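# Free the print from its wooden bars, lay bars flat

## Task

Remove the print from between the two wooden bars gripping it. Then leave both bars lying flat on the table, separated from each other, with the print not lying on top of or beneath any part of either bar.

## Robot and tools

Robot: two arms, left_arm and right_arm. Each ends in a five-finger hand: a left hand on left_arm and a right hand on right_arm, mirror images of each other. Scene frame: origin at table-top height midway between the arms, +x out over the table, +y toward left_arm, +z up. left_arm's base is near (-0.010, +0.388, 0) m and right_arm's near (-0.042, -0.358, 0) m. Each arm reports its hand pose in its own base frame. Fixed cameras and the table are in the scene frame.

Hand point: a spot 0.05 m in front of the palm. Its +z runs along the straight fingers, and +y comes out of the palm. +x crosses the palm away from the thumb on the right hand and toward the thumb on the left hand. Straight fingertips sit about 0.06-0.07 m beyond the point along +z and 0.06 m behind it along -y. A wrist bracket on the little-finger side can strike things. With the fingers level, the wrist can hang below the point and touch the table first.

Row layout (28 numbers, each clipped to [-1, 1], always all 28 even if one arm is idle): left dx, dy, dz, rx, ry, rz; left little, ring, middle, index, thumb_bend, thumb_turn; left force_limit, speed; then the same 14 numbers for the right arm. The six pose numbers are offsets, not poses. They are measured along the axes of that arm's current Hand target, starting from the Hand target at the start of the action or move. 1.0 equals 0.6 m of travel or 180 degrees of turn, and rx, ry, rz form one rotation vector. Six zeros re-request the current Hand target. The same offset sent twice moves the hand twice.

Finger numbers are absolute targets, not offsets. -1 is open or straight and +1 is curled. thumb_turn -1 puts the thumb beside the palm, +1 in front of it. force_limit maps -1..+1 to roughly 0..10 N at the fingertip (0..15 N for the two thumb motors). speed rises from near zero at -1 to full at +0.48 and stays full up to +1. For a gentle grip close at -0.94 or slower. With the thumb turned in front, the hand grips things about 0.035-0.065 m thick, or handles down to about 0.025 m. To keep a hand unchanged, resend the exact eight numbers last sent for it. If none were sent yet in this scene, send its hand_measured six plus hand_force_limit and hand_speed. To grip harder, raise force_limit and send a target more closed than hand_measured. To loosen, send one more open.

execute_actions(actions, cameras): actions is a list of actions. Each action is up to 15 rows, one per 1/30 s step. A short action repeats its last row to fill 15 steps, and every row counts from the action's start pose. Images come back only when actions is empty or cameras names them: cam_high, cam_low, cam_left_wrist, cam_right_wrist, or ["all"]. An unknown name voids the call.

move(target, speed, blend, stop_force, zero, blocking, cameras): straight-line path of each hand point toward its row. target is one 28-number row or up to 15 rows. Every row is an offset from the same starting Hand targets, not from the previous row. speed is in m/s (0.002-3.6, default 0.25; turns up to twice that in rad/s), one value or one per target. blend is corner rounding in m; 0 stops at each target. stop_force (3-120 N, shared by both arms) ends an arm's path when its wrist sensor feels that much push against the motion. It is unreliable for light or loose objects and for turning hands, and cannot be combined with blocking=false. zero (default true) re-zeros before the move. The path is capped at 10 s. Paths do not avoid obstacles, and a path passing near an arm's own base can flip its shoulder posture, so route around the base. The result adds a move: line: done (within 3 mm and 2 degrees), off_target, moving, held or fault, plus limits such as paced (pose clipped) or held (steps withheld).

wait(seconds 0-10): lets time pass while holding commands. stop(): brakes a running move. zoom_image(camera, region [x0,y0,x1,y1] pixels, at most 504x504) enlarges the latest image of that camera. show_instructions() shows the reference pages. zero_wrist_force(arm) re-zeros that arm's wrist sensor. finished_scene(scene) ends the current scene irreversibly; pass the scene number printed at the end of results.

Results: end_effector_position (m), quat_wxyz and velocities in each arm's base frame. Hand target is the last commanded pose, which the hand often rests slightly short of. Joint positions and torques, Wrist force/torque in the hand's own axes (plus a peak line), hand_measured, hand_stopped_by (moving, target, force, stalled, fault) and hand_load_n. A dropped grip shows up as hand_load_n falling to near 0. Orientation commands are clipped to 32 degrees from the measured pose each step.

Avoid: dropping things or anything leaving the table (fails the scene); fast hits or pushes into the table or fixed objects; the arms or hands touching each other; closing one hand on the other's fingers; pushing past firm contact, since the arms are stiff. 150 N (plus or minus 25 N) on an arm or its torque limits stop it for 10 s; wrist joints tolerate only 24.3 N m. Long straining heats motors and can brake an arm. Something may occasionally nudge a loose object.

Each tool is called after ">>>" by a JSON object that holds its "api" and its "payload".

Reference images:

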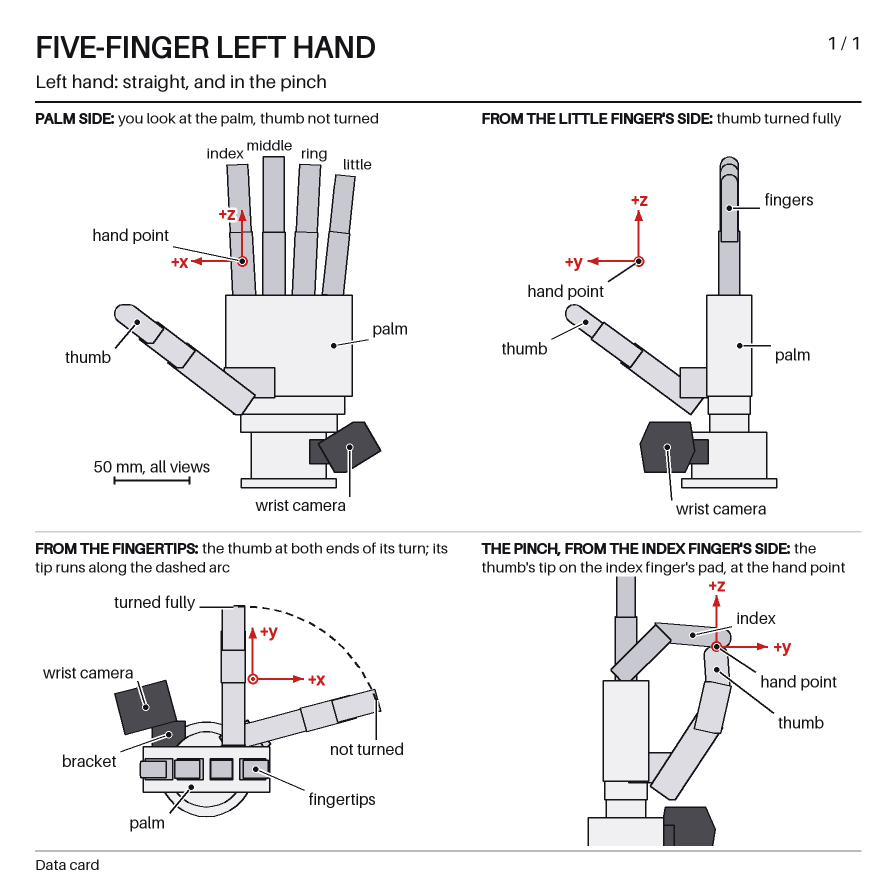

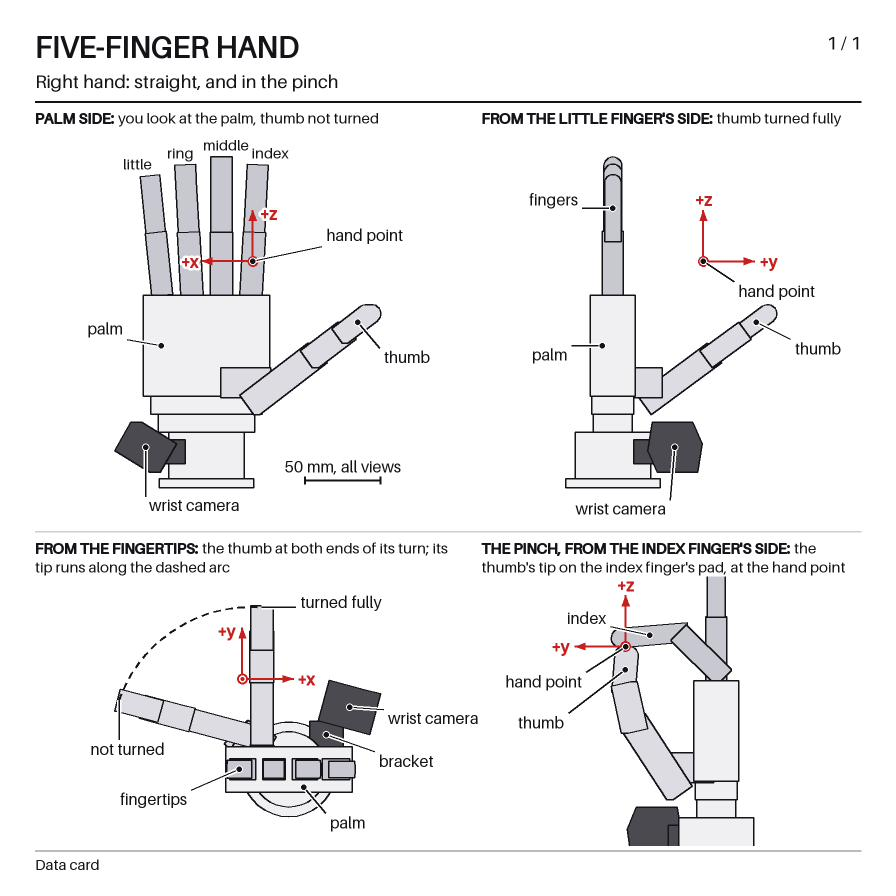

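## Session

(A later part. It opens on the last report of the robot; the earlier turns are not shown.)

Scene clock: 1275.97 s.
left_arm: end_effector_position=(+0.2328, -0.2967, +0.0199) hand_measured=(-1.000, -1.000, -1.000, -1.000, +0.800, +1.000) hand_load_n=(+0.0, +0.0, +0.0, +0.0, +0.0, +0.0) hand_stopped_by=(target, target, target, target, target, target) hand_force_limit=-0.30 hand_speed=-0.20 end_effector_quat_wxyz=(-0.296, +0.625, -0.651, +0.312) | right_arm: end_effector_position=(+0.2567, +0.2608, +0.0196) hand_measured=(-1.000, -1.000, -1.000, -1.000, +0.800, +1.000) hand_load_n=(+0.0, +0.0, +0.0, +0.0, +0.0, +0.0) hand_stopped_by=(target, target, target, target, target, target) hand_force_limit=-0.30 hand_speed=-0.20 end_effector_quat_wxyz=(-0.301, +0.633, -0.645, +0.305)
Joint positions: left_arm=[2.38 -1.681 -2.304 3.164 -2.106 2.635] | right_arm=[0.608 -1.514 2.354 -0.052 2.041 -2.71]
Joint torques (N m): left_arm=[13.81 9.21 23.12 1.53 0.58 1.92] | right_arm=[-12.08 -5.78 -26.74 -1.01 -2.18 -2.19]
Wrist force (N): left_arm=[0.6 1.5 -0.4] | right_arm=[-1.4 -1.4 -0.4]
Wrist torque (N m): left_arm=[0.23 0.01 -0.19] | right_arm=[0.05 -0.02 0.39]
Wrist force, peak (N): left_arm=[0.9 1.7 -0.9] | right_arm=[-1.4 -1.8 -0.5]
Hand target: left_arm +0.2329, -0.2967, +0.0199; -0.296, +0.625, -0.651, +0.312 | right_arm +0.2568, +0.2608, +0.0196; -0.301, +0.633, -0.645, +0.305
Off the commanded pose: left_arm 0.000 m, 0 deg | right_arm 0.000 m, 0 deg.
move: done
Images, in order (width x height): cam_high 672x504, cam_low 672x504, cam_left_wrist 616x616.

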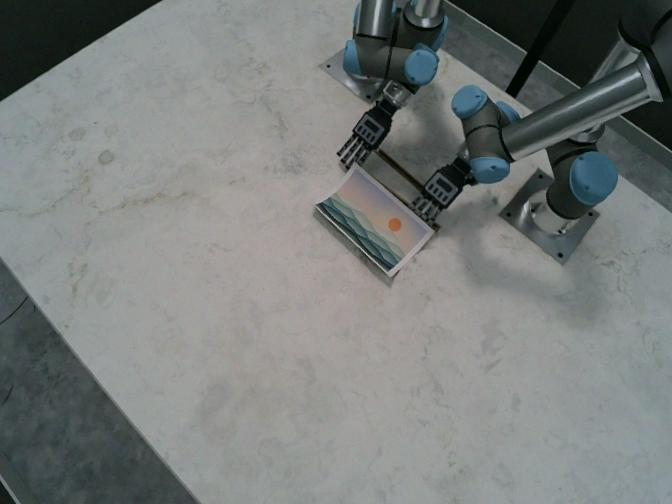

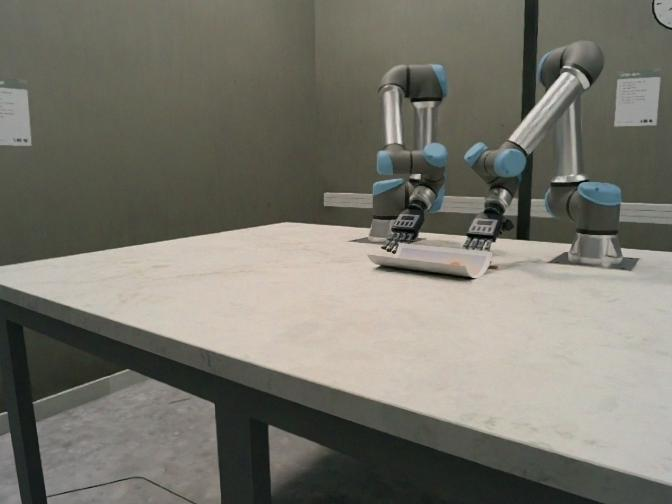

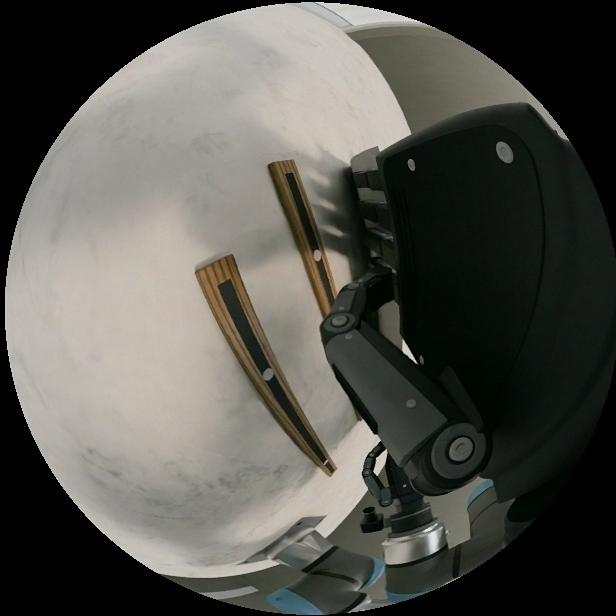

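>>> {"api": "move", "payload": {"target": [0,-0.0524,0.0647,0,0,0,-1,-1,-1,-1,0.8,1,-0.3,-0.2,0,-0.0524,0.0647,0,0,0,-1,-1,-1,-1,0.8,1,-0.3,-0.2], "speed": 0.03, "cameras": ["cam_high","cam_low","cam_left_wrist"]}}

>>> {"api": "zoom_image", "payload": {"camera": "cam_high", "region": [280, 100, 480, 280]}}

>>> {"api": "zoom_image", "payload": {"camera": "cam_low", "region": [340, 170, 540, 300]}}

Scene clock: 1280.67 s.
left_arm: end_effector_position=(+0.2827, -0.2988, +0.0199) hand_measured=(-1.000, -1.000, -1.000, -1.000, +0.800, +1.000) hand_load_n=(+0.0, +0.0, +0.0, +0.0, +0.0, +0.0) hand_stopped_by=(target, target, target, target, target, target) hand_force_limit=-0.30 hand_speed=-0.20 end_effector_quat_wxyz=(-0.296, +0.625, -0.651, +0.312) | right_arm: end_effector_position=(+0.3067, +0.2599, +0.0194) hand_measured=(-1.000, -1.000, -1.000, -1.000, +0.800, +1.000) hand_load_n=(+0.0, +0.0, -0.5, +0.0, +0.0, +0.0) hand_stopped_by=(target, target, target, target, target, target) hand_force_limit=-0.30 hand_speed=-0.20 end_effector_quat_wxyz=(-0.301, +0.633, -0.645, +0.305)
Joint positions: left_arm=[2.504 -1.714 -2.251 3.192 -2.019 2.735] | right_arm=[0.491 -1.468 2.293 -0.074 1.956 -2.8]
Joint torques (N m): left_arm=[14.23 12.14 23.12 1.94 1.03 1.94] | right_arm=[-7.79 -10.11 -25.79 -1.32 -2.08 -2.03]
Wrist force (N): left_arm=[1.0 1.2 -0.5] | right_arm=[-1.3 -1.4 -0.7]
Wrist torque (N m): left_arm=[0.19 -0.08 -0.15] | right_arm=[0.05 -0.01 0.43]
Wrist force, peak (N): left_arm=[0.8 1.8 -0.4] | right_arm=[-1.7 -1.5 -0.6]
Hand target: left_arm +0.2828, -0.2988, +0.0199; -0.296, +0.625, -0.651, +0.312 | right_arm +0.3067, +0.2599, +0.0194; -0.301, +0.633, -0.645, +0.305
Off the commanded pose: left_arm 0.000 m, 0 deg | right_arm 0.000 m, 0 deg.
move: done
Images, in order (width x height): cam_high 672x504, cam_low 672x504, cam_left_wrist 616x616.

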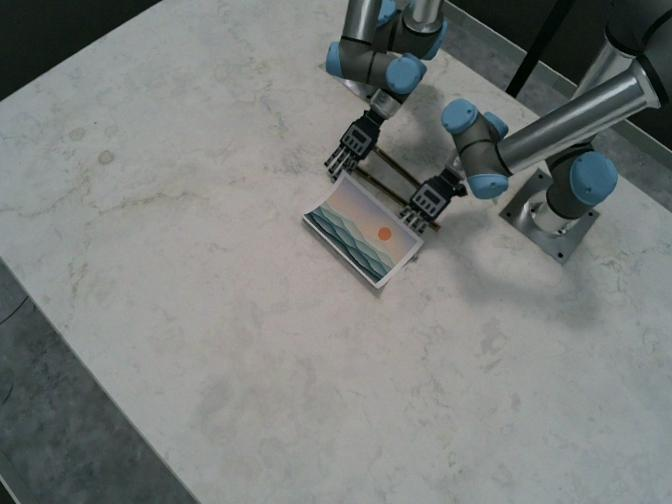

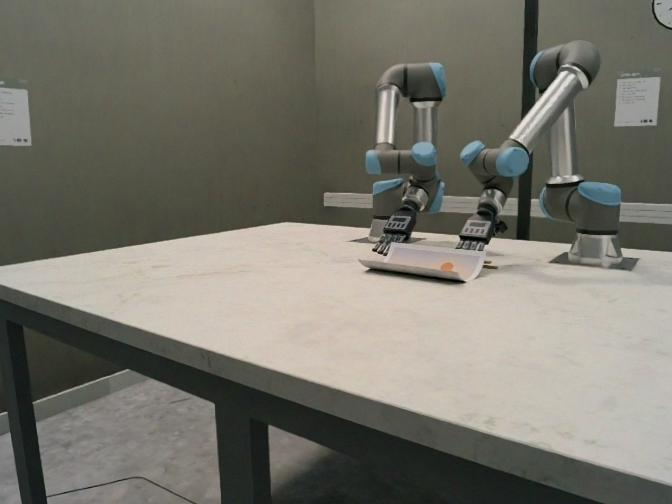

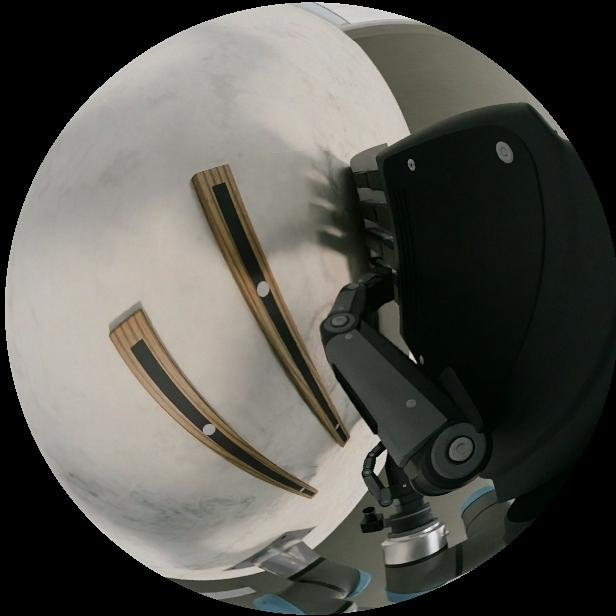

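Scaled by 2.520 from the camera's 672x504 image, which has a finer 960x720 frame.

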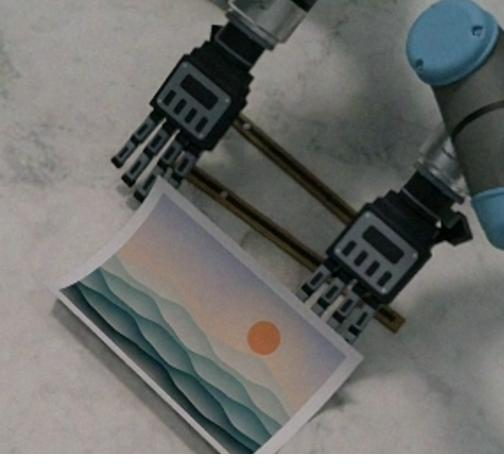

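Scaled by 2.520 from the camera's 672x504 image, which has a finer 960x720 frame.

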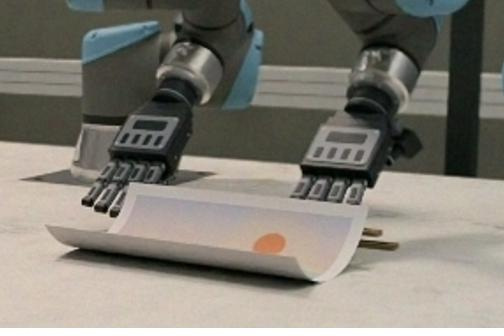

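>>> {"api": "move", "payload": {"target": [[0,-0.0262,0.0324,0,0,0,-1,-1,-1,-1,0.8,1,-0.3,-0.2,0,-0.0262,0.0324,0,0,0,-1,-1,-1,-1,0.8,1,-0.3,-0.2],[0,0.021,-0.0259,0,0,0,-1,-1,-1,-1,0.8,1,-0.3,-0.2,0,0.021,-0.0259,0,0,0,-1,-1,-1,-1,0.8,1,-0.3,-0.2],[0,-0.135,-0.152,0,0,0,-1,-1,-1,-1,0.8,1,-0.3,-0.2,0,-0.135,-0.152,0,0,0,-1,-1,-1,-1,0.8,1,-0.3,-0.2]], "speed": [0.04, 0.05, 0.12], "cameras": ["cam_high","cam_low","cam_left_wrist","cam_right_wrist"]}}

>>> {"api": "zoom_image", "payload": {"camera": "cam_high", "region": [280, 100, 480, 300]}}

>>> {"api": "zoom_image", "payload": {"camera": "cam_low", "region": [340, 200, 520, 300]}}

Scene clock: 1291.37 s.
left_arm: end_effector_position=(+0.2630, -0.2974, +0.1402) hand_measured=(-1.000, -1.000, -1.000, -1.000, +0.800, +1.000) hand_load_n=(+0.0, +0.0, +0.0, +0.0, +0.0, +0.5) hand_stopped_by=(target, target, target, target, target, target) hand_force_limit=-0.30 hand_speed=-0.20 end_effector_quat_wxyz=(-0.296, +0.625, -0.651, +0.312) | right_arm: end_effector_position=(+0.2873, +0.2599, +0.1398) hand_measured=(-1.000, -1.000, -1.000, -1.000, +0.800, +1.000) hand_load_n=(+0.0, +0.0, +0.0, +0.0, +0.0, +0.0) hand_stopped_by=(target, target, target, target, target, target) hand_force_limit=-0.30 hand_speed=-0.20 end_effector_quat_wxyz=(-0.301, +0.633, -0.645, +0.305)
Joint positions: left_arm=[2.46 -1.488 -2.106 2.805 -2.05 2.701] | right_arm=[0.531 -1.702 2.143 0.322 1.986 -2.77]
Joint torques (N m): left_arm=[13.52 22.83 28.09 -3.36 0.8 -2] | right_arm=[-10.18 -23.26 -29.68 3.12 -2.31 2.27]
Wrist force (N): left_arm=[0.9 1.3 -0.9] | right_arm=[-1.3 -1.0 -0.6]
Wrist torque (N m): left_arm=[0.18 -0.10 -0.13] | right_arm=[0.12 -0.02 0.41]
Wrist force, peak (N): left_arm=[0.8 2.4 0.0] | right_arm=[-1.4 -1.9 -0.8]
Hand target: left_arm +0.2630, -0.2974, +0.1403; -0.296, +0.625, -0.651, +0.312 | right_arm +0.2873, +0.2600, +0.1398; -0.301, +0.633, -0.645, +0.305
Off the commanded pose: left_arm 0.000 m, 0 deg | right_arm 0.000 m, 0 deg.
move: done

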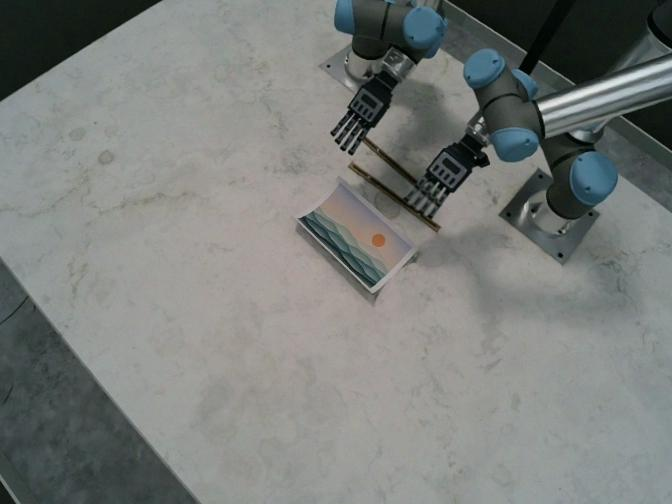

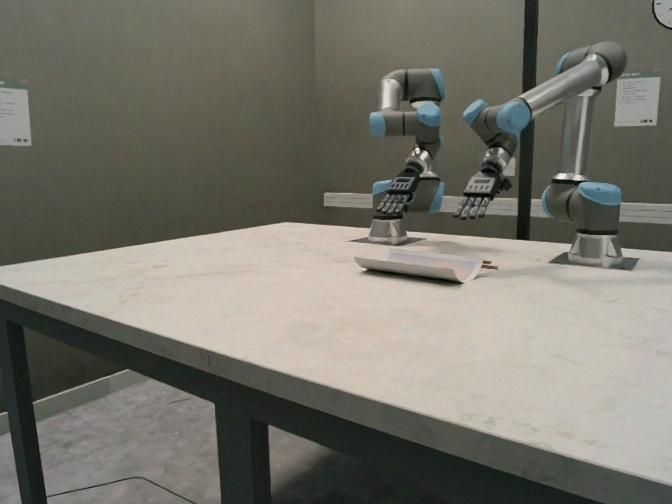

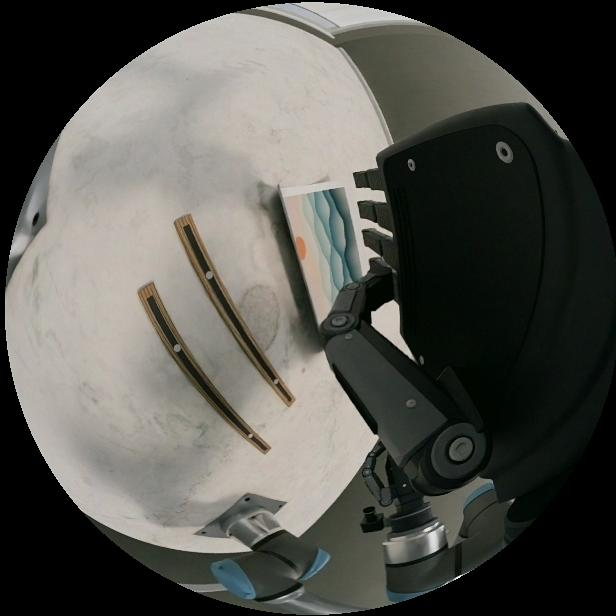

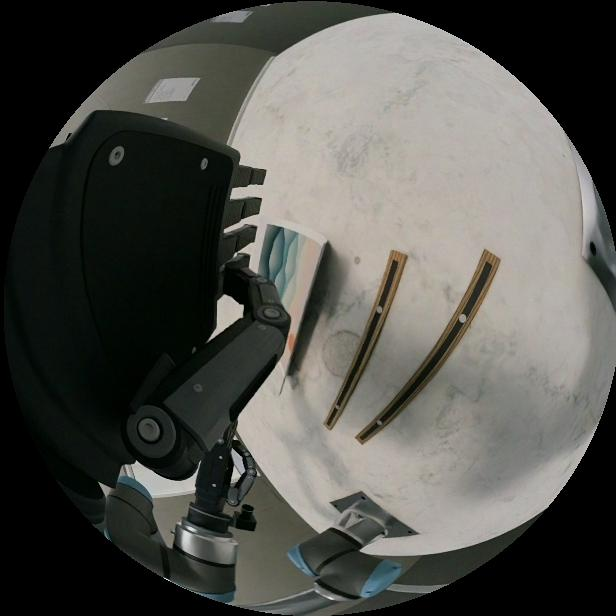

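Scaled by 2.520 from the camera's 672x504 image, which has a finer 960x720 frame.

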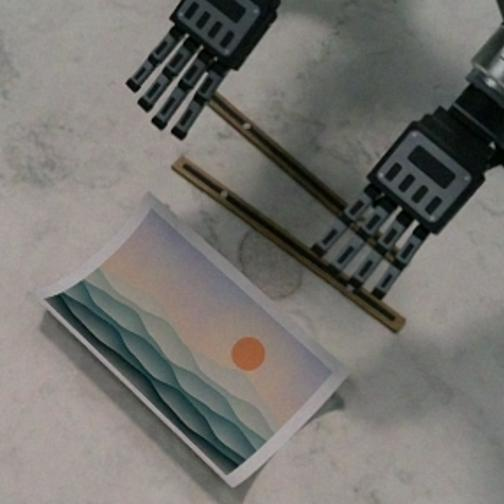

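Scaled by 2.800 from the camera's 672x504 image, which has a finer 960x720 frame.

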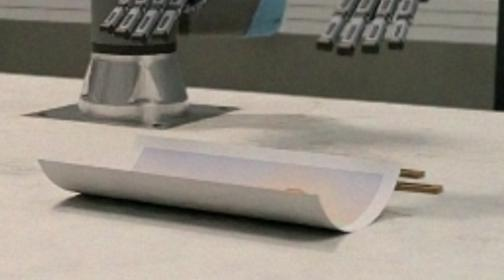

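>>> {"api": "finished_scene", "payload": {"scene": 2}}

The scene is finished: the task was done.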